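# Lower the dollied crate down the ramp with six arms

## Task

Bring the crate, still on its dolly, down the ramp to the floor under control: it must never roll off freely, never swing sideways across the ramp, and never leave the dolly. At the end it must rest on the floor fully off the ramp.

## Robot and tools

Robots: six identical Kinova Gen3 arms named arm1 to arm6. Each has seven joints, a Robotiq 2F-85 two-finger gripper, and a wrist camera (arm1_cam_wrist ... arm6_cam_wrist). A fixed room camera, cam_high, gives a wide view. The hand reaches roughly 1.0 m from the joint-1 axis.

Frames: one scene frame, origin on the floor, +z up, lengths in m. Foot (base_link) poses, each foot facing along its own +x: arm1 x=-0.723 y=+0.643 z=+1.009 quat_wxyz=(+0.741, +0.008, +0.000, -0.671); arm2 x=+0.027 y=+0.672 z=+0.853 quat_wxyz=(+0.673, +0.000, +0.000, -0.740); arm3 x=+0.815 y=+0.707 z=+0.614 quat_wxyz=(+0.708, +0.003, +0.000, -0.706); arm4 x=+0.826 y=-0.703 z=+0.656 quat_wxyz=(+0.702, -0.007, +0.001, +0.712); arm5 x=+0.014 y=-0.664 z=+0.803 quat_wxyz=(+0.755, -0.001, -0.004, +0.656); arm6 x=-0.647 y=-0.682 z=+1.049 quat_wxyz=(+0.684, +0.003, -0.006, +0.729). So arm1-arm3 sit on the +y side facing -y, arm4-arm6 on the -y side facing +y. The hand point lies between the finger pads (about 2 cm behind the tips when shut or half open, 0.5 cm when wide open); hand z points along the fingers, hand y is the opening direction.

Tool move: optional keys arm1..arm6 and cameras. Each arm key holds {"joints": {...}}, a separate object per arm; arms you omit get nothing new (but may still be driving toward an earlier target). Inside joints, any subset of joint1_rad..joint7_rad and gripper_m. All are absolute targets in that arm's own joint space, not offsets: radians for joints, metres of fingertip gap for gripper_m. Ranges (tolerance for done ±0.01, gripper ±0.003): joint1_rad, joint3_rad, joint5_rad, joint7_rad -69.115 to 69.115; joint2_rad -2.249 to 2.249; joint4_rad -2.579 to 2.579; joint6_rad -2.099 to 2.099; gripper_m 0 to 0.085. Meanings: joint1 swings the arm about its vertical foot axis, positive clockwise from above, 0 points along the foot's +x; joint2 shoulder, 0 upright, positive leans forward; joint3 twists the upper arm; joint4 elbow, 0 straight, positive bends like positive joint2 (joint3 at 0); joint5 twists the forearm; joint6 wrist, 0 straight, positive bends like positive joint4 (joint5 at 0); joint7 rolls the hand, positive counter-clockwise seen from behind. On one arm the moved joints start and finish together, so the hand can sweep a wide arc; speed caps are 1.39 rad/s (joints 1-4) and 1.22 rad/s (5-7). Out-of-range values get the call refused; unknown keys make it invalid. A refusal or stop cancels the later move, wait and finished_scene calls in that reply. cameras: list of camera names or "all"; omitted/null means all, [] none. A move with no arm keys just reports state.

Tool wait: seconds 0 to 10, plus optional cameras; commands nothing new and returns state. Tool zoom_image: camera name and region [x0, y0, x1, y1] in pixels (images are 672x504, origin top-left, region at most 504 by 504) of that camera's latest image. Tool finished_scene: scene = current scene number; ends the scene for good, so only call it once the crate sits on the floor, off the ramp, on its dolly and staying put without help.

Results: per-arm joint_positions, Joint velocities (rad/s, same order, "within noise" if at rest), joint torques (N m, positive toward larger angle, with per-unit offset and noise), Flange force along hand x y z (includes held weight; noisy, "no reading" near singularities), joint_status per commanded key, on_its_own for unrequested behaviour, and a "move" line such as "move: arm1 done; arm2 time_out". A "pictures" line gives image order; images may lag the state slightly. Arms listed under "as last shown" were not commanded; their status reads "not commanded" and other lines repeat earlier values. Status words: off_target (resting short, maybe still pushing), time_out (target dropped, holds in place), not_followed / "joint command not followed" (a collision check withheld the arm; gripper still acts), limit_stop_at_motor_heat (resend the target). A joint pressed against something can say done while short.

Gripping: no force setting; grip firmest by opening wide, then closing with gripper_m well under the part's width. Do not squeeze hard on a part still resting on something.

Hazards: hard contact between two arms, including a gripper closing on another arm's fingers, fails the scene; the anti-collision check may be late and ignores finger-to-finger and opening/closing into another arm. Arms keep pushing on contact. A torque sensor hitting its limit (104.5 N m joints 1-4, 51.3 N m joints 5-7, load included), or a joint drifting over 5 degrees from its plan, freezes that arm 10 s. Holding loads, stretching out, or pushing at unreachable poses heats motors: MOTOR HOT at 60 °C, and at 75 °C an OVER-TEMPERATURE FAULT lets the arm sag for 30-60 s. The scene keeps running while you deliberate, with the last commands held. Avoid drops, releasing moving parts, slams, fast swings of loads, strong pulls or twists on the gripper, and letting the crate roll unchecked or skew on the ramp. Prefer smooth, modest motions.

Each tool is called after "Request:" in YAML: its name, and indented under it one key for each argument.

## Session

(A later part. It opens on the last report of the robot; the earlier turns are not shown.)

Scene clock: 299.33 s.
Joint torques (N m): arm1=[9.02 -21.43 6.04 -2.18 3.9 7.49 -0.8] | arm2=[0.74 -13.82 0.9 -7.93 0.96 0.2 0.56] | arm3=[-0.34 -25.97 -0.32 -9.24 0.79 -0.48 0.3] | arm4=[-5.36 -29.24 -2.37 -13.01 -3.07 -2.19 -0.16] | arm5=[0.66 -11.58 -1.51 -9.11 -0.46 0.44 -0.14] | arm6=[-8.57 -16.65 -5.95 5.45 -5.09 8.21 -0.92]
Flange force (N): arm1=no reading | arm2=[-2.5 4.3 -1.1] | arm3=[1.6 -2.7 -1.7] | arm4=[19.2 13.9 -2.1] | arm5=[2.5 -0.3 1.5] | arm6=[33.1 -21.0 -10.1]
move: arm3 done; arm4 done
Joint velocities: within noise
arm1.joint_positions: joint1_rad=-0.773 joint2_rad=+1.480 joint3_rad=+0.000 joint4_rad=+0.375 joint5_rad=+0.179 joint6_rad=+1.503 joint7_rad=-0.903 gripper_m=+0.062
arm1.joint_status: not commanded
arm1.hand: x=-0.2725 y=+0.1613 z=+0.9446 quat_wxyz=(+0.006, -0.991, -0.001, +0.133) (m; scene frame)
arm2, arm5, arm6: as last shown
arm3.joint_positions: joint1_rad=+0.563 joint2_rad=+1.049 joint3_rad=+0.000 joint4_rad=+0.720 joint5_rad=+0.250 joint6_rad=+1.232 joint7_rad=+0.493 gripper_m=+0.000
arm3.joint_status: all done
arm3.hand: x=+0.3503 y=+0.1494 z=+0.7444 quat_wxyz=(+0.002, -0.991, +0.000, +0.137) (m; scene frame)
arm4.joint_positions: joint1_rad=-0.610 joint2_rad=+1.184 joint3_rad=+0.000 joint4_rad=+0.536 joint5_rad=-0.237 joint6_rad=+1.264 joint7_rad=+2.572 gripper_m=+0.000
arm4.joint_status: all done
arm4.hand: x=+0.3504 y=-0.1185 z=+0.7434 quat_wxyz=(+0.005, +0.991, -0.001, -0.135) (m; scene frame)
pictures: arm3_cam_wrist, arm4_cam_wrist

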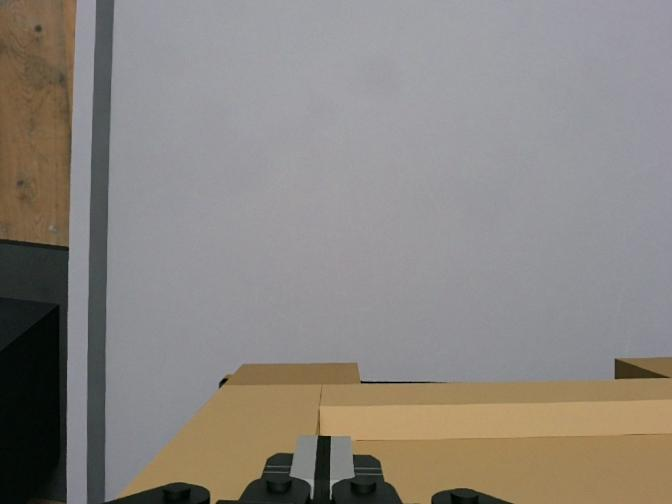

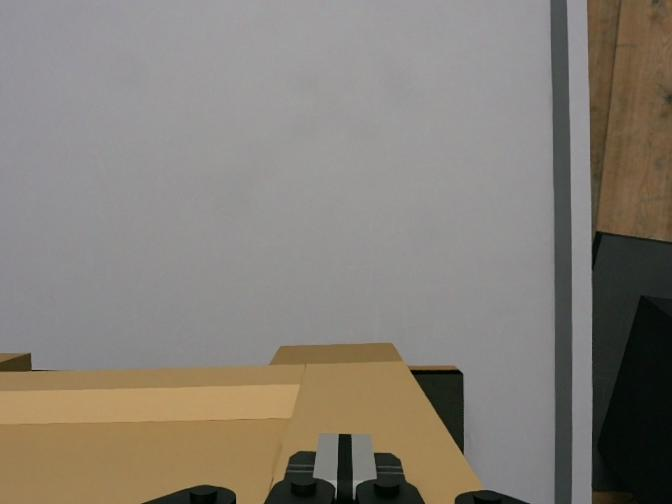

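Request:
move:
  arm3: {"joints":{"joint1_rad":0.5863,"joint2_rad":1.0053,"joint4_rad":0.8138,"joint5_rad":0.2517,"joint6_rad":1.1773,"joint7_rad":0.5034}}
  cameras: ["arm3_cam_wrist"]

Scene clock: 301.57 s.
Joint torques (N m): arm1=[8.97 -21.42 5.98 -2.21 3.87 7.47 -0.83] | arm2=[0.75 -13.89 0.84 -7.95 0.97 0.2 0.61] | arm3=[-0.33 -25.45 -0.38 -9.16 0.77 -0.54 0.3] | arm4=[-5.31 -29.3 -2.38 -13 -3.06 -2.19 -0.17] | arm5=[0.62 -11.62 -1.43 -9.14 -0.4 0.44 -0.23] | arm6=[-8.44 -16.63 -5.86 5.41 -5.04 8.13 -0.92]
Flange force (N): arm1=no reading | arm2=[-2.5 4.5 -0.9] | arm3=[1.4 -2.2 -1.8] | arm4=[19.0 13.6 -2.1] | arm5=[2.5 -0.5 1.6] | arm6=[32.9 -21.1 -10.2]
move: arm3 done
Joint velocities: within noise
arm1.joint_positions: joint1_rad=-0.773 joint2_rad=+1.480 joint3_rad=+0.000 joint4_rad=+0.375 joint5_rad=+0.179 joint6_rad=+1.503 joint7_rad=-0.903 gripper_m=+0.062
arm1.joint_status: not commanded
arm1.hand: x=-0.2725 y=+0.1613 z=+0.9446 quat_wxyz=(+0.006, -0.991, -0.001, +0.133) (m; scene frame)
arm2, arm4, arm5, arm6: as last shown
arm3.joint_positions: joint1_rad=+0.586 joint2_rad=+1.005 joint3_rad=+0.000 joint4_rad=+0.814 joint5_rad=+0.252 joint6_rad=+1.177 joint7_rad=+0.503 gripper_m=+0.000
arm3.joint_status: all done
arm3.hand: x=+0.3446 y=+0.1691 z=+0.7444 quat_wxyz=(+0.002, -0.991, +0.000, +0.137) (m; scene frame)
pictures: arm3_cam_wrist

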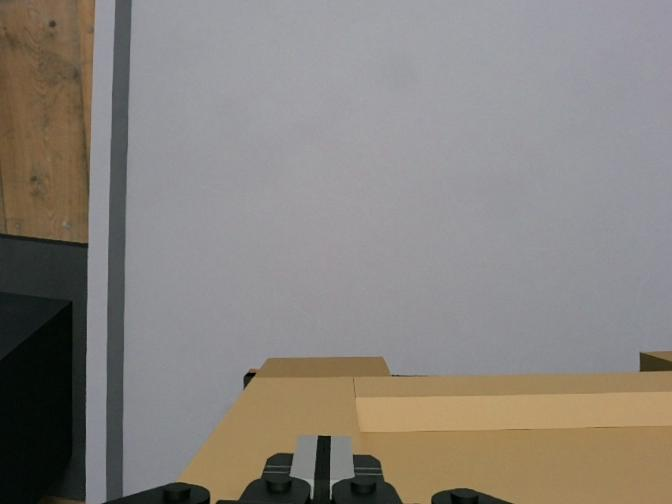

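Request:
move:
  arm3: {"joints":{"joint1_rad":0.5948,"joint2_rad":1.0175,"joint4_rad":0.7875,"joint5_rad":0.2490,"joint6_rad":1.1889,"joint7_rad":0.5157}}
  cameras: []

Scene clock: 303.40 s.
Joint torques (N m): arm1=[7.72 -20.49 5.06 -2.76 3.23 6.2 -0.91] | arm2=[0.75 -13.94 0.91 -7.93 0.94 0.22 0.64] | arm3=[5.51 -27.6 3.89 -12.46 3.16 -2.59 0.23] | arm4=[-4.27 -28.65 -1.74 -11.99 -2.6 -1.41 -0.13] | arm5=[0.68 -11.64 -1.4 -9.17 -0.4 0.47 -0.13] | arm6=[-7.39 -16.25 -5 4.29 -4.54 6.71 -0.97]
Flange force (N): arm1=no reading | arm2=[-2.7 4.6 -0.9] | arm3=[13.5 -3.9 -3.8] | arm4=[16.0 12.1 -1.5] | arm5=[2.5 -0.1 1.8] | arm6=[28.4 -18.5 -12.1]
move: arm3 done
Joint velocities: within noise
arm1.joint_positions: joint1_rad=-0.773 joint2_rad=+1.480 joint3_rad=+0.000 joint4_rad=+0.375 joint5_rad=+0.179 joint6_rad=+1.503 joint7_rad=-0.903 gripper_m=+0.062
arm1.joint_status: not commanded
arm1.hand: x=-0.2725 y=+0.1613 z=+0.9446 quat_wxyz=(+0.006, -0.991, -0.001, +0.134) (m; scene frame)
arm2, arm5, arm6: as last shown
arm3.joint_positions: joint1_rad=+0.595 joint2_rad=+1.018 joint3_rad=+0.000 joint4_rad=+0.787 joint5_rad=+0.249 joint6_rad=+1.189 joint7_rad=+0.516 gripper_m=+0.000
arm3.joint_status: all done
arm3.hand: x=+0.3381 y=+0.1692 z=+0.7443 quat_wxyz=(+0.002, -0.991, +0.000, +0.137) (m; scene frame)
arm4.joint_positions: joint1_rad=-0.610 joint2_rad=+1.184 joint3_rad=+0.000 joint4_rad=+0.535 joint5_rad=-0.237 joint6_rad=+1.264 joint7_rad=+2.572 gripper_m=+0.000
arm4.joint_status: not commanded
arm4.hand: x=+0.3504 y=-0.1186 z=+0.7434 quat_wxyz=(+0.005, +0.991, -0.001, -0.135) (m; scene frame)
pictures: none
No camera images: "cameras" was empty.

Request:
move:
  arm3: {"joints":{"joint1_rad":0.5974,"joint2_rad":1.0213,"joint4_rad":0.7794,"joint5_rad":0.2482,"joint6_rad":1.1925,"joint7_rad":0.5195}}
  arm4: {"joints":{"joint1_rad":-0.6122,"joint2_rad":1.1888,"joint4_rad":0.5248,"joint5_rad":-0.2360,"joint6_rad":1.2695,"joint7_rad":2.5676}}
  cameras: []

Scene clock: 307.80 s.
Joint torques (N m): arm1=[5.4 -18.43 3.35 -4.65 2.07 2.7 -1.01] | arm2=[0.79 -13.87 0.83 -7.95 0.93 0.18 0.64] | arm3=[11.81 -28.96 8.3 -15.35 5.68 -4.58 0.16] | arm4=[-10.3 -30.2 -5.2 -14.49 -4.91 -3.25 -0.24] | arm5=[0.61 -11.63 -1.46 -9.07 -0.43 0.46 -0.2] | arm6=[-4.7 -14.74 -2.73 1.64 -3.11 2.96 -0.91]
Flange force (N): arm1=no reading | arm2=[-2.4 4.6 -1.0] | arm3=[25.7 -4.9 -6.9] | arm4=no reading | arm5=[2.3 -0.5 1.5] | arm6=[16.9 -12.7 -17.9]
move: arm3 done; arm4 done
Joint velocities: within noise
arm1.joint_positions: joint1_rad=-0.773 joint2_rad=+1.480 joint3_rad=+0.000 joint4_rad=+0.375 joint5_rad=+0.179 joint6_rad=+1.503 joint7_rad=-0.903 gripper_m=+0.062
arm1.joint_status: not commanded
arm1.hand: x=-0.2725 y=+0.1614 z=+0.9445 quat_wxyz=(+0.006, -0.991, -0.001, +0.134) (m; scene frame)
arm2, arm5: as last shown
arm3.joint_positions: joint1_rad=+0.597 joint2_rad=+1.021 joint3_rad=+0.000 joint4_rad=+0.779 joint5_rad=+0.248 joint6_rad=+1.192 joint7_rad=+0.519 gripper_m=+0.000
arm3.joint_status: all done
arm3.hand: x=+0.3360 y=+0.1693 z=+0.7443 quat_wxyz=(+0.002, -0.991, +0.000, +0.137) (m; scene frame)
arm4.joint_positions: joint1_rad=-0.612 joint2_rad=+1.189 joint3_rad=+0.000 joint4_rad=+0.525 joint5_rad=-0.236 joint6_rad=+1.270 joint7_rad=+2.568 gripper_m=+0.000
arm4.joint_status: all done
arm4.hand: x=+0.3485 y=-0.1186 z=+0.7433 quat_wxyz=(+0.005, +0.991, -0.001, -0.135) (m; scene frame)
arm6.joint_positions: joint1_rad=+0.746 joint2_rad=+1.450 joint3_rad=+0.000 joint4_rad=+0.598 joint5_rad=-0.225 joint6_rad=+1.280 joint7_rad=+3.909 gripper_m=+0.061
arm6.joint_status: not commanded
arm6.hand: x=-0.2740 y=-0.1550 z=+0.9490 quat_wxyz=(-0.006, +0.991, +0.001, -0.137) (m; scene frame)
pictures: none
No camera images: "cameras" was empty.

Request:
move:
  arm1: {"joints":{"gripper_m":0.074}}
  arm6: {"joints":{"gripper_m":0.074}}
  cameras: ["arm1_cam_wrist","arm6_cam_wrist"]

Scene clock: 309.43 s.
Joint torques (N m): arm1=[-1.61 -28.26 0.48 -10.79 0.37 0.49 -0.04] | arm2=[0.77 -13.95 0.92 -7.94 0.96 0.2 0.6] | arm3=[15.43 -31.58 11.17 -18.68 7.4 -6.55 0.13] | arm4=[-16.24 -31.51 -8.57 -16.53 -7.12 -4.7 -0.29] | arm5=[0.56 -11.71 -1.5 -9.11 -0.43 0.44 -0.2] | arm6=[0.97 -28.28 1.21 -6.84 -0.74 0.31 0.05]
Flange force (N): arm1=no reading | arm2=[-2.7 4.6 -1.0] | arm3=[35.0 -7.5 -7.0] | arm4=no reading | arm5=[2.3 -0.7 1.5] | arm6=[5.2 -8.3 -0.2]
move: arm1 done; arm6 done
Joint velocities: within noise
arm1.joint_positions: joint1_rad=-0.773 joint2_rad=+1.480 joint3_rad=+0.000 joint4_rad=+0.375 joint5_rad=+0.179 joint6_rad=+1.503 joint7_rad=-0.903 gripper_m=+0.074
arm1.joint_status: all done
arm1.hand: x=-0.2725 y=+0.1613 z=+0.9446 quat_wxyz=(+0.006, -0.991, -0.001, +0.133) (m; scene frame)
arm2.joint_positions: joint1_rad=-0.443 joint2_rad=+0.213 joint3_rad=+0.000 joint4_rad=+1.682 joint5_rad=+0.269 joint6_rad=+1.352 joint7_rad=+1.150 gripper_m=+0.000
arm2.joint_status: not commanded
arm2.hand: x=+0.0499 y=+0.3003 z=+1.1493 quat_wxyz=(+0.098, -0.700, -0.700, +0.098) (m; scene frame)
arm3.joint_positions: joint1_rad=+0.597 joint2_rad=+1.021 joint3_rad=+0.000 joint4_rad=+0.779 joint5_rad=+0.248 joint6_rad=+1.193 joint7_rad=+0.519 gripper_m=+0.000
arm3.joint_status: not commanded
arm3.hand: x=+0.3360 y=+0.1694 z=+0.7443 quat_wxyz=(+0.002, -0.991, +0.000, +0.137) (m; scene frame)
arm4.joint_positions: joint1_rad=-0.612 joint2_rad=+1.189 joint3_rad=+0.000 joint4_rad=+0.525 joint5_rad=-0.236 joint6_rad=+1.270 joint7_rad=+2.568 gripper_m=+0.000
arm4.joint_status: not commanded
arm4.hand: x=+0.3485 y=-0.1186 z=+0.7433 quat_wxyz=(+0.005, +0.991, -0.001, -0.135) (m; scene frame)
arm5.joint_positions: joint1_rad=+0.119 joint2_rad=+0.175 joint3_rad=+0.000 joint4_rad=+1.566 joint5_rad=-0.271 joint6_rad=+1.477 joint7_rad=+1.865 gripper_m=+0.000
arm5.joint_status: not commanded
arm5.hand: x=+0.0476 y=-0.3015 z=+1.1512 quat_wxyz=(+0.094, +0.701, -0.700, -0.097) (m; scene frame)
arm6.joint_positions: joint1_rad=+0.746 joint2_rad=+1.450 joint3_rad=+0.000 joint4_rad=+0.598 joint5_rad=-0.225 joint6_rad=+1.280 joint7_rad=+3.909 gripper_m=+0.074
arm6.joint_status: all done
arm6.hand: x=-0.2740 y=-0.1550 z=+0.9490 quat_wxyz=(-0.006, +0.991, +0.001, -0.137) (m; scene frame)
pictures: arm1_cam_wrist, arm6_cam_wrist

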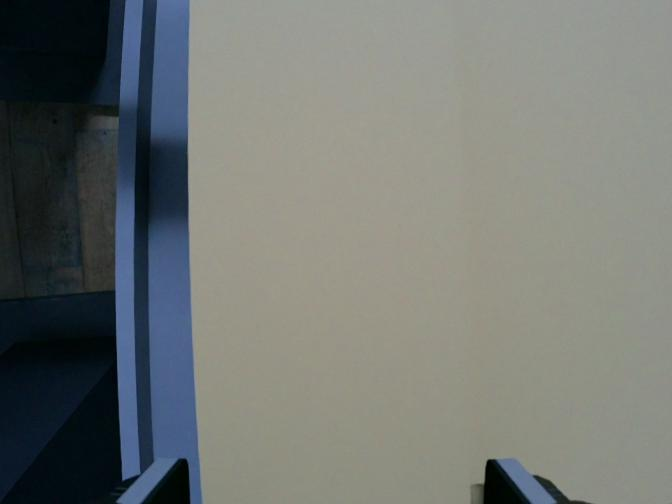

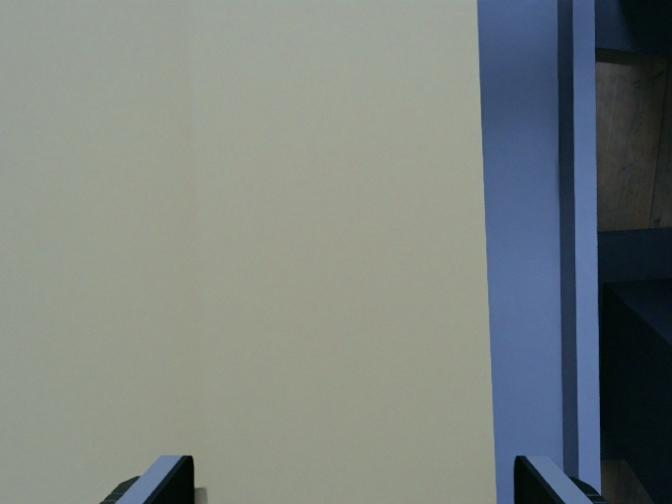

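Request:
move:
  arm1: {"joints":{"gripper_m":0.085}}
  arm6: {"joints":{"gripper_m":0.085}}
  cameras: []

Request:
move:
  arm1: {"joints":{"joint1_rad":-0.7725,"joint2_rad":1.3869,"joint4_rad":0.3991,"joint5_rad":0.1783,"joint6_rad":1.5716,"joint7_rad":-0.8906}}
  arm6: {"joints":{"joint1_rad":0.7460,"joint2_rad":1.3435,"joint4_rad":0.6472,"joint5_rad":-0.2218,"joint6_rad":1.3354,"joint7_rad":3.8960}}
  cameras: ["arm1_cam_wrist","arm6_cam_wrist"]

Request:
move:
  arm1: {"joints":{"joint1_rad":-0.6875,"joint2_rad":0.0635,"joint4_rad":1.8811,"joint5_rad":0.1988,"joint6_rad":1.4005,"joint7_rad":-0.8406}}
  arm6: {"joints":{"joint1_rad":0.6898,"joint2_rad":0.1281,"joint4_rad":1.9482,"joint5_rad":-0.2383,"joint6_rad":1.2407,"joint7_rad":3.8655}}
  cameras: ["cam_high"]

Scene clock: 313.77 s.
Joint torques (N m): arm1=[-1.59 -28.23 0.52 -10.84 0.4 0.44 -0.07] | arm2=[0.78 -13.95 0.98 -7.93 0.93 0.17 0.56] | arm3=[15.62 -31.81 11.36 -18.98 7.48 -6.69 0.13] | arm4=[-16.25 -31.44 -8.57 -16.49 -7.13 -4.73 -0.29] | arm5=[0.7 -11.6 -1.49 -9.2 -0.44 0.41 -0.09] | arm6=[1 -28.32 1.2 -6.86 -0.73 0.31 0.04]
Flange force (N): arm1=no reading | arm2=[-2.7 4.5 -1.1] | arm3=[35.8 -8.0 -6.9] | arm4=no reading | arm5=[2.6 0.0 1.7] | arm6=[5.1 -8.2 -0.1]
move: arm1 done; arm6 done
Joint velocities: within noise
arm1.joint_positions: joint1_rad=-0.773 joint2_rad=+1.480 joint3_rad=+0.000 joint4_rad=+0.375 joint5_rad=+0.179 joint6_rad=+1.503 joint7_rad=-0.903 gripper_m=+0.085
arm1.joint_status: all done
arm1.hand: x=-0.2725 y=+0.1613 z=+0.9446 quat_wxyz=(+0.006, -0.991, -0.001, +0.133) (m; scene frame)
arm2, arm5: as last shown
arm3.joint_positions: joint1_rad=+0.597 joint2_rad=+1.021 joint3_rad=+0.000 joint4_rad=+0.779 joint5_rad=+0.248 joint6_rad=+1.192 joint7_rad=+0.519 gripper_m=+0.000
arm3.joint_status: not commanded
arm3.hand: x=+0.3359 y=+0.1693 z=+0.7443 quat_wxyz=(+0.002, -0.991, +0.000, +0.137) (m; scene frame)
arm4.joint_positions: joint1_rad=-0.612 joint2_rad=+1.189 joint3_rad=+0.000 joint4_rad=+0.525 joint5_rad=-0.236 joint6_rad=+1.270 joint7_rad=+2.568 gripper_m=+0.000
arm4.joint_status: not commanded
arm4.hand: x=+0.3484 y=-0.1186 z=+0.7434 quat_wxyz=(+0.005, +0.991, -0.001, -0.135) (m; scene frame)
arm6.joint_positions: joint1_rad=+0.746 joint2_rad=+1.450 joint3_rad=+0.000 joint4_rad=+0.598 joint5_rad=-0.225 joint6_rad=+1.280 joint7_rad=+3.909 gripper_m=+0.085
arm6.joint_status: all done
arm6.hand: x=-0.2740 y=-0.1550 z=+0.9490 quat_wxyz=(-0.006, +0.991, +0.001, -0.137) (m; scene frame)
pictures: none
No camera images: "cameras" was empty.

Scene clock: 314.73 s.
Joint torques (N m): arm1=[-1.56 -28.16 0.47 -11.02 0.43 0.48 -0.05] | arm2=[0.8 -13.96 0.92 -7.98 0.95 0.18 0.6] | arm3=[15.62 -31.78 11.28 -18.94 7.48 -6.7 0.13] | arm4=[-16.27 -31.46 -8.59 -16.46 -7.14 -4.72 -0.31] | arm5=[0.56 -11.67 -1.47 -9.24 -0.41 0.47 -0.11] | arm6=[1 -28.14 1.2 -7.09 -0.77 0.3 0.05]
Flange force (N): arm1=no reading | arm2=[-2.5 4.6 -0.9] | arm3=[35.6 -7.8 -7.0] | arm4=no reading | arm5=[2.6 -0.3 2.0] | arm6=[4.5 -7.8 -0.8]
move: arm1 done; arm6 done
Joint velocities: within noise
arm1.joint_positions: joint1_rad=-0.773 joint2_rad=+1.387 joint3_rad=+0.000 joint4_rad=+0.399 joint5_rad=+0.178 joint6_rad=+1.572 joint7_rad=-0.891 gripper_m=+0.085
arm1.joint_status: all done
arm1.hand: x=-0.2732 y=+0.1607 z=+1.0045 quat_wxyz=(+0.006, -0.991, -0.001, +0.134) (m; scene frame)
arm2, arm3, arm5: as last shown
arm4.joint_positions: joint1_rad=-0.612 joint2_rad=+1.189 joint3_rad=+0.000 joint4_rad=+0.525 joint5_rad=-0.236 joint6_rad=+1.270 joint7_rad=+2.568 gripper_m=+0.000
arm4.joint_status: not commanded
arm4.hand: x=+0.3484 y=-0.1186 z=+0.7434 quat_wxyz=(+0.005, +0.991, -0.001, -0.135) (m; scene frame)
arm6.joint_positions: joint1_rad=+0.746 joint2_rad=+1.343 joint3_rad=+0.000 joint4_rad=+0.647 joint5_rad=-0.222 joint6_rad=+1.335 joint7_rad=+3.896 gripper_m=+0.085
arm6.joint_status: all done
arm6.hand: x=-0.2742 y=-0.1558 z=+1.0090 quat_wxyz=(-0.006, +0.991, +0.001, -0.137) (m; scene frame)
pictures: arm1_cam_wrist, arm6_cam_wrist

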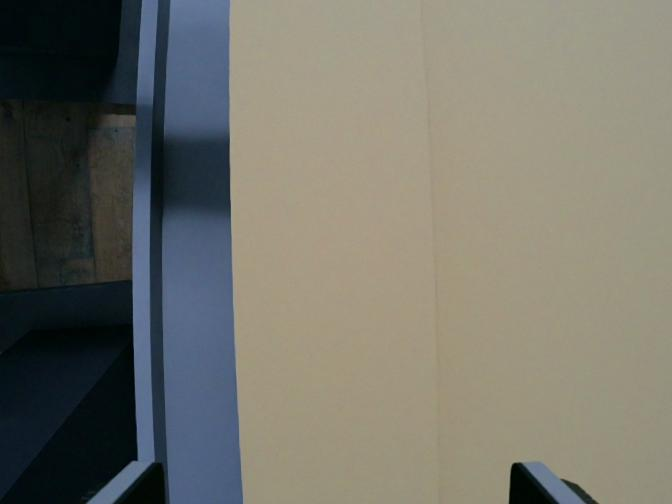

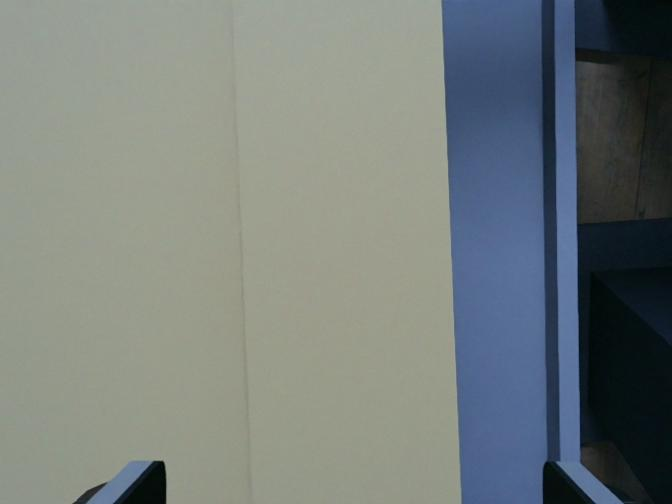

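Scene clock: 317.47 s.
Joint torques (N m): arm1=[-1.28 -9.68 -0.42 -10.63 0.45 0.44 -0.05] | arm2=[0.69 -13.9 0.89 -7.92 0.97 0.2 0.61] | arm3=[15.61 -31.78 11.27 -18.92 7.48 -6.68 0.12] | arm4=[-16.23 -31.45 -8.57 -16.51 -7.12 -4.73 -0.31] | arm5=[0.63 -11.65 -1.43 -9.2 -0.44 0.44 -0.17] | arm6=[1.08 -9.86 1.31 -6.79 -0.76 0.27 0.04]
Flange force (N): arm1=[-3.7 -2.5 7.8] | arm2=[-2.6 4.4 -1.0] | arm3=[35.6 -7.8 -7.0] | arm4=no reading | arm5=[2.6 -0.3 1.8] | arm6=[-2.5 -3.8 -2.2]
move: arm1 done; arm6 done
Joint velocities: within noise
arm1.joint_positions: joint1_rad=-0.687 joint2_rad=+0.064 joint3_rad=+0.000 joint4_rad=+1.881 joint5_rad=+0.199 joint6_rad=+1.400 joint7_rad=-0.841 gripper_m=+0.085
arm1.joint_status: all done
arm1.hand: x=-0.6037 y=+0.3969 z=+1.2988 quat_wxyz=(+0.006, -0.991, -0.001, +0.133) (m; scene frame)
arm2, arm3, arm5: as last shown
arm4.joint_positions: joint1_rad=-0.612 joint2_rad=+1.189 joint3_rad=+0.000 joint4_rad=+0.525 joint5_rad=-0.236 joint6_rad=+1.270 joint7_rad=+2.568 gripper_m=+0.000
arm4.joint_status: not commanded
arm4.hand: x=+0.3484 y=-0.1186 z=+0.7434 quat_wxyz=(+0.005, +0.991, -0.001, -0.135) (m; scene frame)
arm6.joint_positions: joint1_rad=+0.690 joint2_rad=+0.128 joint3_rad=+0.000 joint4_rad=+1.948 joint5_rad=-0.238 joint6_rad=+1.241 joint7_rad=+3.865 gripper_m=+0.085
arm6.joint_status: all done
arm6.hand: x=-0.5212 y=-0.4330 z=+1.3030 quat_wxyz=(-0.006, +0.991, +0.001, -0.137) (m; scene frame)
pictures: cam_high

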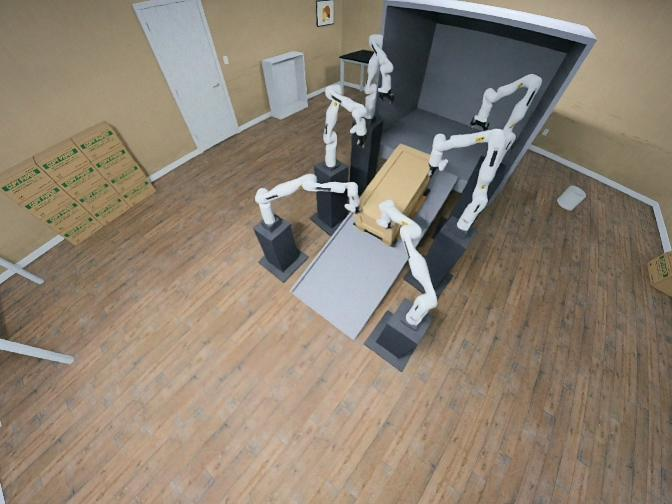

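Request:
move:
  arm2: {"joints":{"gripper_m":0.085,"joint1_rad":0.1461,"joint2_rad":0.4738,"joint4_rad":1.3982,"joint5_rad":0.2895,"joint6_rad":1.2154,"joint7_rad":1.7178}}
  arm5: {"joints":{"gripper_m":0.085,"joint1_rad":-0.4611,"joint2_rad":0.4281,"joint4_rad":1.3724,"joint5_rad":-0.2781,"joint6_rad":1.2624,"joint7_rad":1.3244}}
  cameras: []

Request:
move:
  arm2: {"joints":{"joint1_rad":0.4525,"joint2_rad":1.0217,"joint4_rad":0.5760,"joint5_rad":0.2412,"joint6_rad":1.4008,"joint7_rad":2.0942}}
  arm5: {"joints":{"joint1_rad":-0.7347,"joint2_rad":1.0584,"joint4_rad":0.3369,"joint5_rad":-0.2305,"joint6_rad":1.5867,"joint7_rad":0.9545}}
  cameras: ["arm2_cam_wrist","arm5_cam_wrist","cam_high"]

Scene clock: 324.23 s.
Joint torques (N m): arm1=[-1.26 -9.69 -0.4 -10.63 0.44 0.45 -0.05] | arm2=[0.82 -19.51 1.23 -8.5 0.96 -0.18 0.62] | arm3=[15.62 -31.78 11.26 -18.88 7.48 -6.67 0.13] | arm4=[-16.2 -31.44 -8.57 -16.51 -7.12 -4.69 -0.32] | arm5=[0.8 -16.81 -1.46 -9.59 -0.43 0.01 -0.14] | arm6=[1.05 -9.88 1.28 -6.74 -0.76 0.29 0.03]
Flange force (N): arm1=[-3.6 -2.5 7.8] | arm2=[-4.9 1.8 0.2] | arm3=[35.5 -7.6 -7.0] | arm4=no reading | arm5=[3.7 -0.8 1.3] | arm6=[-2.3 -3.8 -2.3]
move: arm2 done; arm5 done
Joint velocities: within noise
arm1.joint_positions: joint1_rad=-0.687 joint2_rad=+0.064 joint3_rad=+0.000 joint4_rad=+1.881 joint5_rad=+0.199 joint6_rad=+1.401 joint7_rad=-0.841 gripper_m=+0.085
arm1.joint_status: not commanded
arm1.hand: x=-0.6037 y=+0.3969 z=+1.2988 quat_wxyz=(+0.006, -0.991, -0.001, +0.134) (m; scene frame)
arm2.joint_positions: joint1_rad=+0.146 joint2_rad=+0.474 joint3_rad=+0.000 joint4_rad=+1.398 joint5_rad=+0.289 joint6_rad=+1.215 joint7_rad=+1.718 gripper_m=+0.085
arm2.joint_status: all done
arm2.hand: x=-0.2005 y=+0.2003 z=+1.1195 quat_wxyz=(+0.098, -0.700, -0.700, +0.098) (m; scene frame)
arm3, arm6: as last shown
arm4.joint_positions: joint1_rad=-0.612 joint2_rad=+1.189 joint3_rad=+0.000 joint4_rad=+0.525 joint5_rad=-0.236 joint6_rad=+1.270 joint7_rad=+2.568 gripper_m=+0.000
arm4.joint_status: not commanded
arm4.hand: x=+0.3484 y=-0.1186 z=+0.7434 quat_wxyz=(+0.005, +0.991, -0.001, -0.135) (m; scene frame)
arm5.joint_positions: joint1_rad=-0.461 joint2_rad=+0.428 joint3_rad=+0.000 joint4_rad=+1.372 joint5_rad=-0.278 joint6_rad=+1.262 joint7_rad=+1.324 gripper_m=+0.085
arm5.joint_status: all done
arm5.hand: x=-0.2022 y=-0.2015 z=+1.0999 quat_wxyz=(+0.094, +0.701, -0.700, -0.097) (m; scene frame)
pictures: none
No camera images: "cameras" was empty.

Scene clock: 326.57 s.
Joint torques (N m): arm1=[-1.26 -9.71 -0.43 -10.63 0.45 0.46 -0.03] | arm2=[0.74 -28.13 1.56 -9.1 0.96 -0.51 0.59] | arm3=[15.54 -31.81 11.26 -18.95 7.5 -6.67 0.1] | arm4=[-16.24 -31.43 -8.58 -16.47 -7.11 -4.72 -0.31] | arm5=[0.84 -25.92 -1.53 -9.81 -0.36 -0.28 -0.13] | arm6=[1.1 -9.88 1.33 -6.77 -0.75 0.27 0.07]
Flange force (N): arm1=[-3.6 -2.5 7.9] | arm2=[-8.5 -3.4 0.2] | arm3=[35.6 -8.0 -6.9] | arm4=no reading | arm5=no reading | arm6=[-2.6 -3.9 -2.2]
move: arm2 done; arm5 done
Joint velocities: within noise
arm1, arm3, arm6: as last shown
arm2.joint_positions: joint1_rad=+0.452 joint2_rad=+1.022 joint3_rad=+0.000 joint4_rad=+0.576 joint5_rad=+0.241 joint6_rad=+1.401 joint7_rad=+2.094 gripper_m=+0.085
arm2.joint_status: all done
arm2.hand: x=-0.4304 y=+0.1105 z=+1.0495 quat_wxyz=(+0.098, -0.700, -0.700, +0.098) (m; scene frame)
arm4.joint_positions: joint1_rad=-0.612 joint2_rad=+1.189 joint3_rad=+0.000 joint4_rad=+0.525 joint5_rad=-0.236 joint6_rad=+1.270 joint7_rad=+2.568 gripper_m=+0.000
arm4.joint_status: not commanded
arm4.hand: x=+0.3484 y=-0.1186 z=+0.7434 quat_wxyz=(+0.005, +0.991, -0.001, -0.135) (m; scene frame)
arm5.joint_positions: joint1_rad=-0.735 joint2_rad=+1.058 joint3_rad=+0.000 joint4_rad=+0.337 joint5_rad=-0.231 joint6_rad=+1.587 joint7_rad=+0.955 gripper_m=+0.085
arm5.joint_status: all done
arm5.hand: x=-0.4321 y=-0.0914 z=+1.0487 quat_wxyz=(+0.094, +0.701, -0.700, -0.097) (m; scene frame)
pictures: arm2_cam_wrist, arm5_cam_wrist, cam_high

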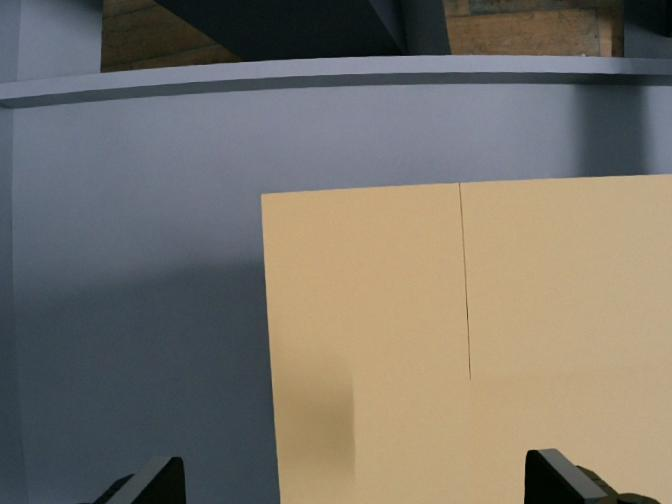

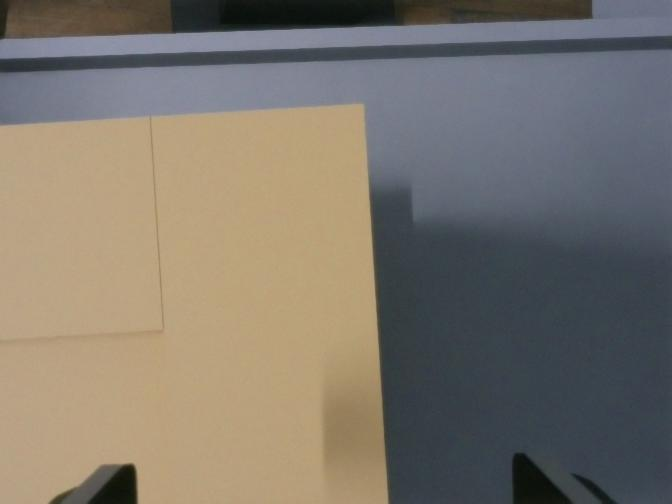

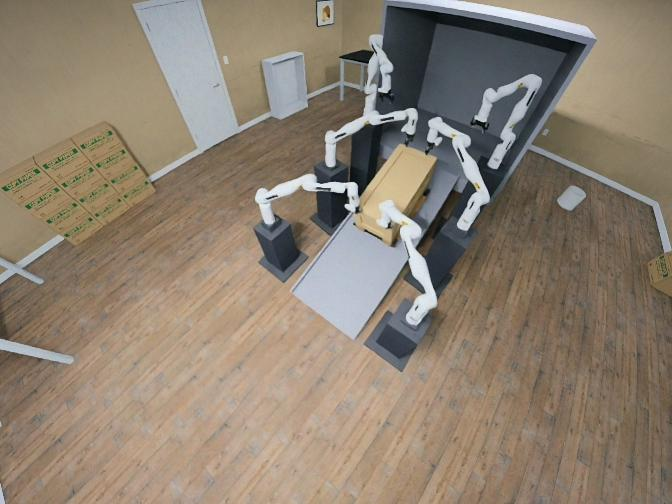

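Request:
move:
  arm2: {"joints":{"joint1_rad":0.4398,"joint2_rad":1.0141,"joint4_rad":0.7138,"joint5_rad":0.2504,"joint6_rad":1.2775,"joint7_rad":2.0492}}
  arm5: {"joints":{"joint1_rad":-0.7210,"joint2_rad":1.0090,"joint4_rad":0.5647,"joint5_rad":-0.2354,"joint6_rad":1.4163,"joint7_rad":1.0092}}
  cameras: ["arm2_cam_wrist","arm5_cam_wrist"]

Scene clock: 331.10 s.
Joint torques (N m): arm1=[-1.25 -9.77 -0.44 -10.58 0.42 0.43 -0.05] | arm2=[0.77 -28.01 1.68 -9.07 0.94 -0.47 0.6] | arm3=[15.61 -31.83 11.28 -18.92 7.49 -6.63 0.14] | arm4=[-16.19 -31.47 -8.57 -16.49 -7.1 -4.72 -0.3] | arm5=[0.74 -25.57 -1.62 -9.94 -0.28 -0.26 -0.15] | arm6=[1.1 -9.88 1.32 -6.79 -0.75 0.28 0.06]
Flange force (N): arm1=[-3.5 -2.3 7.7] | arm2=[-6.9 -1.9 0.9] | arm3=[35.7 -7.8 -6.8] | arm4=no reading | arm5=[8.8 -4.7 0.5] | arm6=[-2.6 -3.9 -2.2]
move: arm2 done; arm5 done
Joint velocities: within noise
arm1, arm3, arm6: as last shown
arm2.joint_positions: joint1_rad=+0.440 joint2_rad=+1.014 joint3_rad=+0.000 joint4_rad=+0.714 joint5_rad=+0.250 joint6_rad=+1.277 joint7_rad=+2.049 gripper_m=+0.085
arm2.joint_status: all done
arm2.hand: x=-0.4205 y=+0.1105 z=+1.0115 quat_wxyz=(+0.098, -0.700, -0.700, +0.098) (m; scene frame)
arm4.joint_positions: joint1_rad=-0.612 joint2_rad=+1.189 joint3_rad=+0.000 joint4_rad=+0.525 joint5_rad=-0.236 joint6_rad=+1.270 joint7_rad=+2.568 gripper_m=+0.000
arm4.joint_status: not commanded
arm4.hand: x=+0.3484 y=-0.1186 z=+0.7434 quat_wxyz=(+0.005, +0.991, -0.001, -0.135) (m; scene frame)
arm5.joint_positions: joint1_rad=-0.721 joint2_rad=+1.009 joint3_rad=+0.000 joint4_rad=+0.565 joint5_rad=-0.235 joint6_rad=+1.416 joint7_rad=+1.009 gripper_m=+0.085
arm5.joint_status: all done
arm5.hand: x=-0.4207 y=-0.0912 z=+1.0108 quat_wxyz=(+0.094, +0.701, -0.700, -0.097) (m; scene frame)
pictures: arm2_cam_wrist, arm5_cam_wrist

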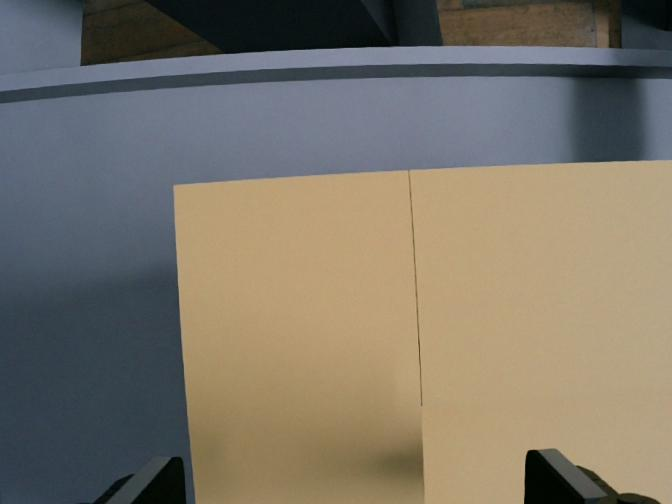

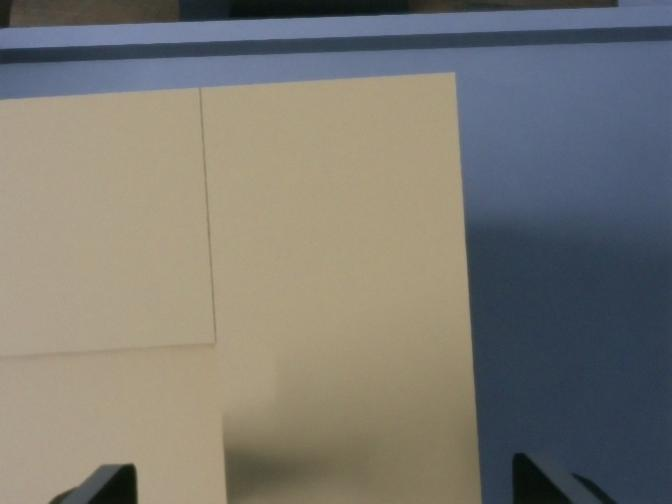

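Request:
move:
  arm2: {"joints":{"joint1_rad":0.4632,"joint2_rad":1.0533,"joint4_rad":0.6352,"joint5_rad":0.2444,"joint6_rad":1.3101,"joint7_rad":2.0826}}
  arm5: {"joints":{"joint1_rad":-0.7401,"joint2_rad":1.0478,"joint4_rad":0.4802,"joint5_rad":-0.2310,"joint6_rad":1.4563,"joint7_rad":0.9795}}
  cameras: ["arm2_cam_wrist","arm5_cam_wrist"]

Request:
move:
  arm2: {"joints":{"joint2_rad":1.0602,"joint4_rad":0.6618,"joint5_rad":0.2467,"joint6_rad":1.2776,"joint7_rad":2.0741}}
  arm5: {"joints":{"joint2_rad":1.0468,"joint4_rad":0.5138,"joint5_rad":-0.2320,"joint6_rad":1.4246,"joint7_rad":0.9872}}
  cameras: ["arm2_cam_wrist","arm5_cam_wrist"]

Scene clock: 336.17 s.
Joint torques (N m): arm1=[-1.27 -9.71 -0.46 -10.6 0.42 0.45 -0.05] | arm2=[0.75 -28.33 1.61 -9.12 0.95 -0.5 0.59] | arm3=[15.6 -31.81 11.24 -18.9 7.45 -6.67 0.12] | arm4=[-16.23 -31.44 -8.54 -16.46 -7.1 -4.68 -0.33] | arm5=[0.7 -25.76 -1.56 -9.93 -0.31 -0.26 -0.13] | arm6=[1.09 -9.89 1.27 -6.76 -0.78 0.29 0.05]
Flange force (N): arm1=[-3.6 -2.3 7.8] | arm2=[-7.1 -2.4 0.8] | arm3=[35.5 -7.6 -6.9] | arm4=no reading | arm5=no reading | arm6=[-2.4 -3.9 -2.2]
move: arm2 done; arm5 done
Joint velocities: within noise
arm1, arm3, arm6: as last shown
arm2.joint_positions: joint1_rad=+0.463 joint2_rad=+1.053 joint3_rad=+0.000 joint4_rad=+0.635 joint5_rad=+0.244 joint6_rad=+1.310 joint7_rad=+2.083 gripper_m=+0.085
arm2.joint_status: all done
arm2.hand: x=-0.4389 y=+0.1105 z=+1.0096 quat_wxyz=(+0.098, -0.700, -0.700, +0.098) (m; scene frame)
arm4.joint_positions: joint1_rad=-0.612 joint2_rad=+1.189 joint3_rad=+0.000 joint4_rad=+0.525 joint5_rad=-0.236 joint6_rad=+1.270 joint7_rad=+2.568 gripper_m=+0.000
arm4.joint_status: not commanded
arm4.hand: x=+0.3484 y=-0.1186 z=+0.7434 quat_wxyz=(+0.005, +0.991, -0.001, -0.135) (m; scene frame)
arm5.joint_positions: joint1_rad=-0.740 joint2_rad=+1.048 joint3_rad=+0.000 joint4_rad=+0.480 joint5_rad=-0.231 joint6_rad=+1.456 joint7_rad=+0.980 gripper_m=+0.085
arm5.joint_status: all done
arm5.hand: x=-0.4362 y=-0.0912 z=+1.0111 quat_wxyz=(+0.094, +0.701, -0.700, -0.097) (m; scene frame)
pictures: arm2_cam_wrist, arm5_cam_wrist

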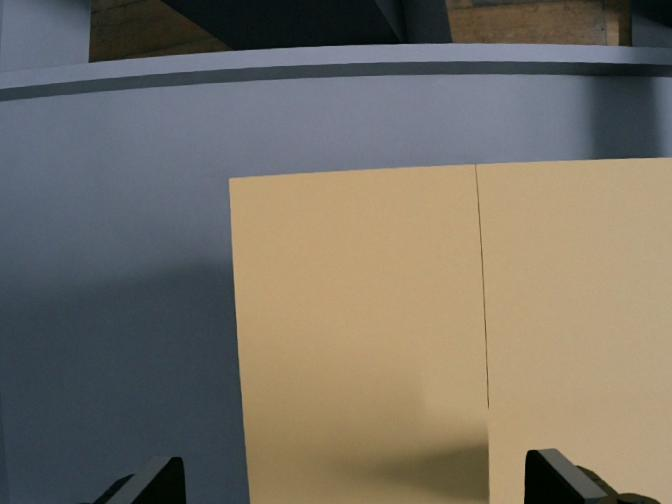

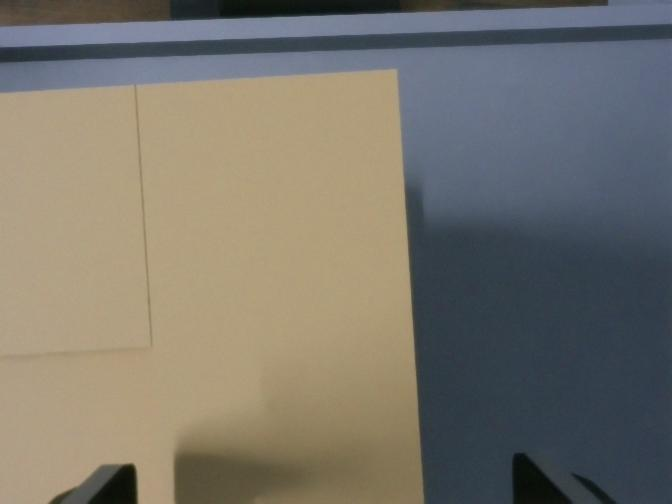

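Scene clock: 336.83 s.
Joint torques (N m): arm1=[-1.29 -9.72 -0.44 -10.63 0.41 0.44 -0.08] | arm2=[0.73 -28.43 1.6 -9.08 0.95 -0.52 0.59] | arm3=[15.56 -31.82 11.27 -18.87 7.46 -6.67 0.15] | arm4=[-16.21 -31.46 -8.56 -16.47 -7.11 -4.71 -0.3] | arm5=[0.78 -25.87 -1.6 -10 -0.31 -0.21 -0.2] | arm6=[1.07 -9.83 1.34 -6.8 -0.77 0.27 0.04]
Flange force (N): arm1=[-3.7 -2.3 7.8] | arm2=[-7.2 -2.4 1.0] | arm3=[35.3 -7.5 -6.9] | arm4=no reading | arm5=no reading | arm6=[-2.6 -3.7 -2.2]
move: arm2 done; arm5 done
Joint velocities: within noise
arm1, arm3, arm6: as last shown
arm2.joint_positions: joint1_rad=+0.463 joint2_rad=+1.060 joint3_rad=+0.000 joint4_rad=+0.662 joint5_rad=+0.247 joint6_rad=+1.278 joint7_rad=+2.074 gripper_m=+0.085
arm2.joint_status: all done
arm2.hand: x=-0.4389 y=+0.1105 z=+0.9966 quat_wxyz=(+0.098, -0.700, -0.700, +0.098) (m; scene frame)
arm4.joint_positions: joint1_rad=-0.612 joint2_rad=+1.189 joint3_rad=+0.000 joint4_rad=+0.525 joint5_rad=-0.236 joint6_rad=+1.270 joint7_rad=+2.568 gripper_m=+0.000
arm4.joint_status: not commanded
arm4.hand: x=+0.3484 y=-0.1186 z=+0.7434 quat_wxyz=(+0.005, +0.991, -0.001, -0.135) (m; scene frame)
arm5.joint_positions: joint1_rad=-0.740 joint2_rad=+1.047 joint3_rad=+0.000 joint4_rad=+0.514 joint5_rad=-0.232 joint6_rad=+1.425 joint7_rad=+0.987 gripper_m=+0.085
arm5.joint_status: all done
arm5.hand: x=-0.4361 y=-0.0911 z=+1.0012 quat_wxyz=(+0.094, +0.701, -0.700, -0.097) (m; scene frame)
pictures: arm2_cam_wrist, arm5_cam_wrist

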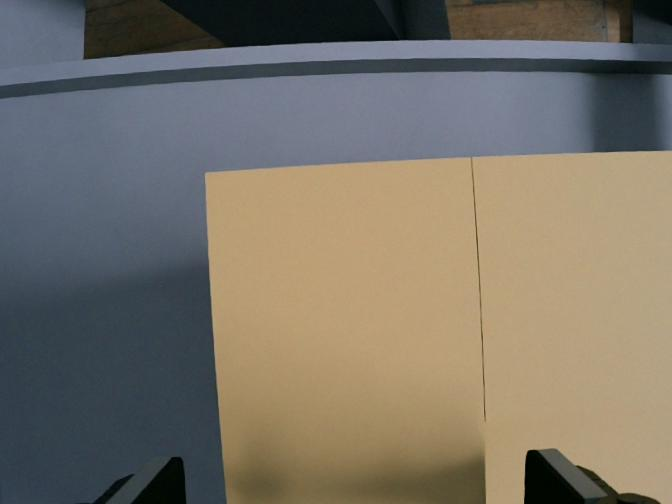

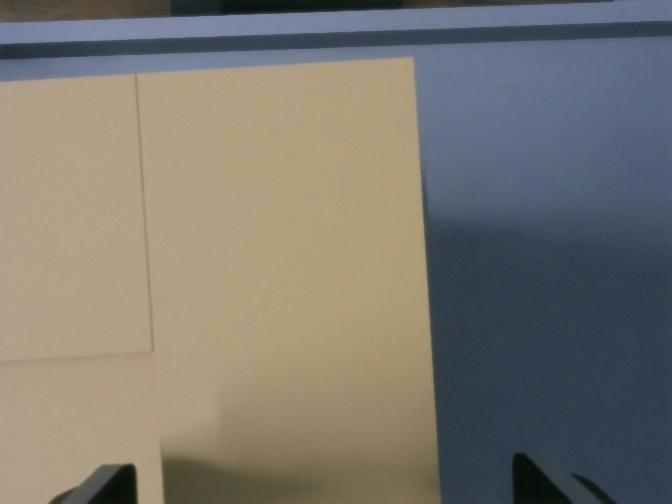

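Request:
move:
  arm5: {"joints":{"joint1_rad":-0.7353,"joint2_rad":1.0364,"joint4_rad":0.5507,"joint5_rad":-0.2338,"joint6_rad":1.4,"joint7_rad":0.9983}}
  cameras: ["arm2_cam_wrist","arm5_cam_wrist"]

Scene clock: 348.97 s.
Joint torques (N m): arm1=[-1.29 -9.65 -0.4 -10.65 0.46 0.43 -0.03] | arm2=[0.77 -28.47 1.59 -9.01 0.98 -0.47 0.69] | arm3=[15.61 -31.79 11.26 -18.93 7.48 -6.64 0.14] | arm4=[-16.22 -31.47 -8.54 -16.45 -7.1 -4.72 -0.3] | arm5=[0.81 -25.67 -1.62 -10 -0.37 -0.19 -0.14] | arm6=[1.1 -9.88 1.28 -6.79 -0.73 0.28 0.05]
Flange force (N): arm1=[-3.7 -2.7 7.8] | arm2=[-7.6 -2.5 1.0] | arm3=[35.7 -7.9 -6.9] | arm4=no reading | arm5=[10.6 -5.8 0.5] | arm6=[-2.5 -3.8 -2.1]
move: arm5 done
Joint velocities: within noise
arm1, arm2, arm6: as last shown
arm3.joint_positions: joint1_rad=+0.597 joint2_rad=+1.021 joint3_rad=+0.000 joint4_rad=+0.779 joint5_rad=+0.248 joint6_rad=+1.192 joint7_rad=+0.519 gripper_m=+0.000
arm3.joint_status: not commanded
arm3.hand: x=+0.3359 y=+0.1693 z=+0.7443 quat_wxyz=(+0.002, -0.991, +0.000, +0.137) (m; scene frame)
arm4.joint_positions: joint1_rad=-0.612 joint2_rad=+1.189 joint3_rad=+0.000 joint4_rad=+0.525 joint5_rad=-0.236 joint6_rad=+1.270 joint7_rad=+2.568 gripper_m=+0.000
arm4.joint_status: not commanded
arm4.hand: x=+0.3484 y=-0.1186 z=+0.7434 quat_wxyz=(+0.005, +0.991, -0.001, -0.135) (m; scene frame)
arm5.joint_positions: joint1_rad=-0.735 joint2_rad=+1.036 joint3_rad=+0.000 joint4_rad=+0.551 joint5_rad=-0.234 joint6_rad=+1.400 joint7_rad=+0.998 gripper_m=+0.085
arm5.joint_status: all done
arm5.hand: x=-0.4321 y=-0.0912 z=+0.9967 quat_wxyz=(+0.094, +0.701, -0.700, -0.097) (m; scene frame)
pictures: arm2_cam_wrist, arm5_cam_wrist

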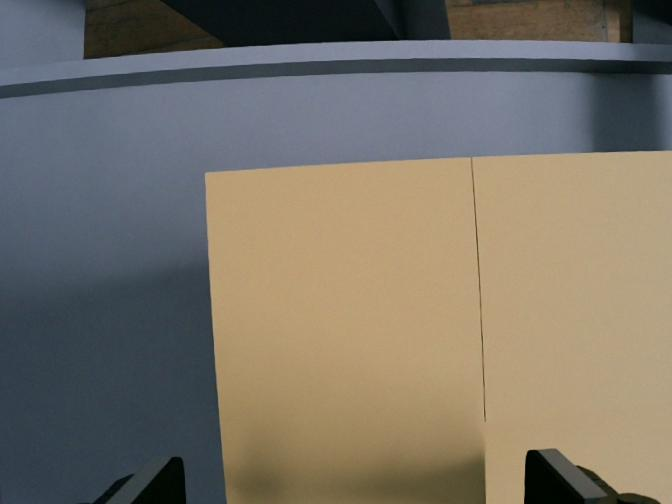

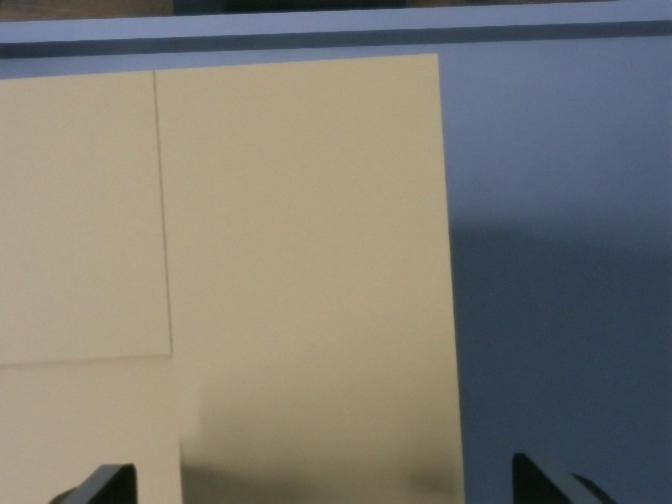

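Both centred. Close.

Request:
move:
  arm2: {"joints":{"gripper_m":0.073}}
  arm5: {"joints":{"gripper_m":0.073}}
  cameras: []

Request:
move:
  arm2: {"joints":{"gripper_m":0.066}}
  arm5: {"joints":{"gripper_m":0.066}}
  cameras: []

Request:
move:
  arm2: {"joints":{"gripper_m":0.04}}
  arm5: {"joints":{"gripper_m":0.04}}
  cameras: ["arm2_cam_wrist","arm5_cam_wrist"]

Scene clock: 350.50 s.
Joint torques (N m): arm1=[-1.25 -9.7 -0.42 -10.63 0.42 0.47 -0.03] | arm2=[0.73 -28.39 1.66 -9.12 0.93 -0.5 0.66] | arm3=[15.57 -31.86 11.3 -18.9 7.45 -6.65 0.11] | arm4=[-16.22 -31.42 -8.54 -16.45 -7.1 -4.7 -0.28] | arm5=[0.74 -25.68 -1.49 -9.9 -0.34 -0.21 -0.17] | arm6=[1.09 -9.91 1.31 -6.78 -0.74 0.28 0.06]
Flange force (N): arm1=[-3.6 -2.5 7.9] | arm2=[-6.7 -1.9 1.0] | arm3=[35.3 -7.6 -6.8] | arm4=no reading | arm5=[9.6 -5.4 0.3] | arm6=[-2.5 -3.9 -2.2]
move: arm2 done; arm5 done
Joint velocities: within noise
arm1, arm3, arm6: as last shown
arm2.joint_positions: joint1_rad=+0.463 joint2_rad=+1.060 joint3_rad=+0.000 joint4_rad=+0.662 joint5_rad=+0.247 joint6_rad=+1.278 joint7_rad=+2.074 gripper_m=+0.073
arm2.joint_status: all done
arm2.hand: x=-0.4389 y=+0.1105 z=+0.9966 quat_wxyz=(+0.098, -0.700, -0.700, +0.098) (m; scene frame)
arm4.joint_positions: joint1_rad=-0.612 joint2_rad=+1.189 joint3_rad=+0.000 joint4_rad=+0.525 joint5_rad=-0.236 joint6_rad=+1.270 joint7_rad=+2.568 gripper_m=+0.000
arm4.joint_status: not commanded
arm4.hand: x=+0.3484 y=-0.1186 z=+0.7434 quat_wxyz=(+0.005, +0.991, -0.001, -0.135) (m; scene frame)
arm5.joint_positions: joint1_rad=-0.735 joint2_rad=+1.036 joint3_rad=+0.000 joint4_rad=+0.551 joint5_rad=-0.234 joint6_rad=+1.400 joint7_rad=+0.998 gripper_m=+0.073
arm5.joint_status: all done
arm5.hand: x=-0.4321 y=-0.0912 z=+0.9967 quat_wxyz=(+0.094, +0.701, -0.700, -0.097) (m; scene frame)
pictures: none
No camera images: "cameras" was empty.

Scene clock: 351.17 s.
Joint torques (N m): arm1=[-1.25 -9.65 -0.4 -10.64 0.45 0.46 -0.05] | arm2=[0.76 -28.36 1.67 -9.05 1.01 -0.48 0.64] | arm3=[15.58 -31.83 11.28 -18.82 7.47 -6.64 0.12] | arm4=[-16.22 -31.43 -8.56 -16.47 -7.11 -4.7 -0.29] | arm5=[0.85 -25.72 -1.64 -9.9 -0.33 -0.28 -0.18] | arm6=[1.07 -9.87 1.3 -6.8 -0.76 0.25 0.03]
Flange force (N): arm1=[-3.7 -2.6 7.9] | arm2=[-7.1 -2.2 0.9] | arm3=[35.1 -7.2 -6.9] | arm4=no reading | arm5=[9.1 -4.9 0.2] | arm6=[-2.4 -3.7 -2.3]
move: arm2 done; arm5 done
Joint velocities: within noise
arm1, arm3: as last shown
arm2.joint_positions: joint1_rad=+0.463 joint2_rad=+1.060 joint3_rad=+0.000 joint4_rad=+0.662 joint5_rad=+0.247 joint6_rad=+1.278 joint7_rad=+2.074 gripper_m=+0.066
arm2.joint_status: all done
arm2.hand: x=-0.4389 y=+0.1105 z=+0.9966 quat_wxyz=(+0.098, -0.700, -0.700, +0.098) (m; scene frame)
arm4.joint_positions: joint1_rad=-0.612 joint2_rad=+1.189 joint3_rad=+0.000 joint4_rad=+0.525 joint5_rad=-0.236 joint6_rad=+1.270 joint7_rad=+2.568 gripper_m=+0.000
arm4.joint_status: not commanded
arm4.hand: x=+0.3484 y=-0.1186 z=+0.7434 quat_wxyz=(+0.005, +0.991, -0.001, -0.135) (m; scene frame)
arm5.joint_positions: joint1_rad=-0.735 joint2_rad=+1.036 joint3_rad=+0.000 joint4_rad=+0.551 joint5_rad=-0.234 joint6_rad=+1.400 joint7_rad=+0.998 gripper_m=+0.066
arm5.joint_status: all done
arm5.hand: x=-0.4321 y=-0.0912 z=+0.9967 quat_wxyz=(+0.094, +0.701, -0.700, -0.097) (m; scene frame)
arm6.joint_positions: joint1_rad=+0.690 joint2_rad=+0.128 joint3_rad=+0.000 joint4_rad=+1.948 joint5_rad=-0.238 joint6_rad=+1.241 joint7_rad=+3.865 gripper_m=+0.085
arm6.joint_status: not commanded
arm6.hand: x=-0.5212 y=-0.4330 z=+1.3030 quat_wxyz=(-0.006, +0.991, +0.001, -0.137) (m; scene frame)
pictures: none
No camera images: "cameras" was empty.

Scene clock: 351.87 s.
Joint torques (N m): arm1=[-1.22 -9.73 -0.47 -10.69 0.44 0.47 -0.07] | arm2=[2.31 -23.15 2.07 -8.7 1.15 -2.53 0.19] | arm3=[14.05 -31.24 10.11 -17.3 6.72 -5.38 0.13] | arm4=[-14.71 -30.94 -7.7 -15.52 -6.51 -3.94 -0.24] | arm5=[-1.43 -18.46 -2.71 -8.24 -0.94 -2.46 -0.51] | arm6=[1.1 -9.87 1.31 -6.76 -0.75 0.3 0.05]
Flange force (N): arm1=[-3.7 -2.5 8.1] | arm2=[-2.1 1.2 -9.5] | arm3=[30.9 -5.5 -5.5] | arm4=no reading | arm5=[11.7 -8.1 -13.2] | arm6=[-2.5 -3.9 -2.2]
move: arm2 off_target; arm5 off_target
Joint velocities: within noise
arm1.joint_positions: joint1_rad=-0.687 joint2_rad=+0.064 joint3_rad=+0.000 joint4_rad=+1.881 joint5_rad=+0.199 joint6_rad=+1.401 joint7_rad=-0.841 gripper_m=+0.085
arm1.joint_status: not commanded
arm1.hand: x=-0.6037 y=+0.3969 z=+1.2988 quat_wxyz=(+0.006, -0.991, -0.001, +0.134) (m; scene frame)
arm2.joint_positions: joint1_rad=+0.463 joint2_rad=+1.060 joint3_rad=+0.000 joint4_rad=+0.662 joint5_rad=+0.247 joint6_rad=+1.278 joint7_rad=+2.074 gripper_m=+0.062
arm2.joint_status: gripper_m off_target (ended at +0.062, target +0.040)
arm2.hand: x=-0.4389 y=+0.1105 z=+0.9966 quat_wxyz=(+0.098, -0.700, -0.700, +0.098) (m; scene frame)
arm3, arm6: as last shown
arm4.joint_positions: joint1_rad=-0.612 joint2_rad=+1.189 joint3_rad=+0.000 joint4_rad=+0.525 joint5_rad=-0.236 joint6_rad=+1.269 joint7_rad=+2.568 gripper_m=+0.000
arm4.joint_status: not commanded
arm4.hand: x=+0.3484 y=-0.1186 z=+0.7434 quat_wxyz=(+0.005, +0.991, -0.001, -0.135) (m; scene frame)
arm5.joint_positions: joint1_rad=-0.735 joint2_rad=+1.036 joint3_rad=+0.000 joint4_rad=+0.551 joint5_rad=-0.234 joint6_rad=+1.400 joint7_rad=+0.998 gripper_m=+0.061
arm5.joint_status: gripper_m off_target (ended at +0.061, target +0.040)
arm5.hand: x=-0.4321 y=-0.0912 z=+0.9966 quat_wxyz=(+0.094, +0.701, -0.700, -0.097) (m; scene frame)
pictures: arm2_cam_wrist, arm5_cam_wrist

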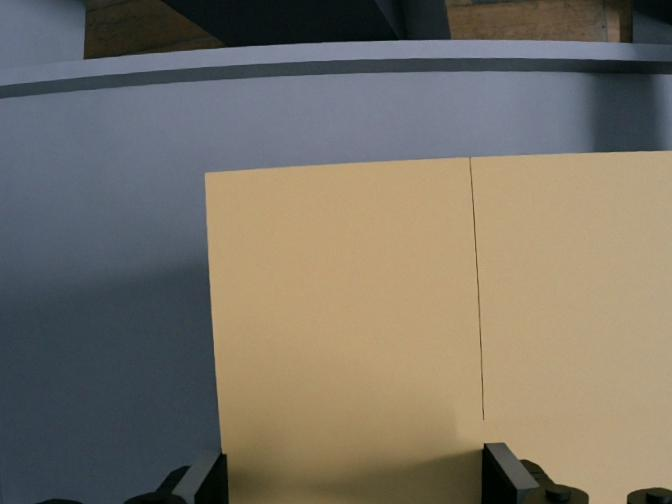

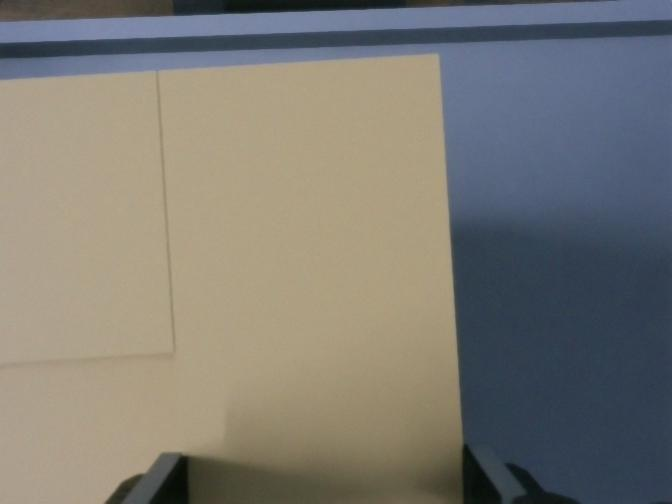

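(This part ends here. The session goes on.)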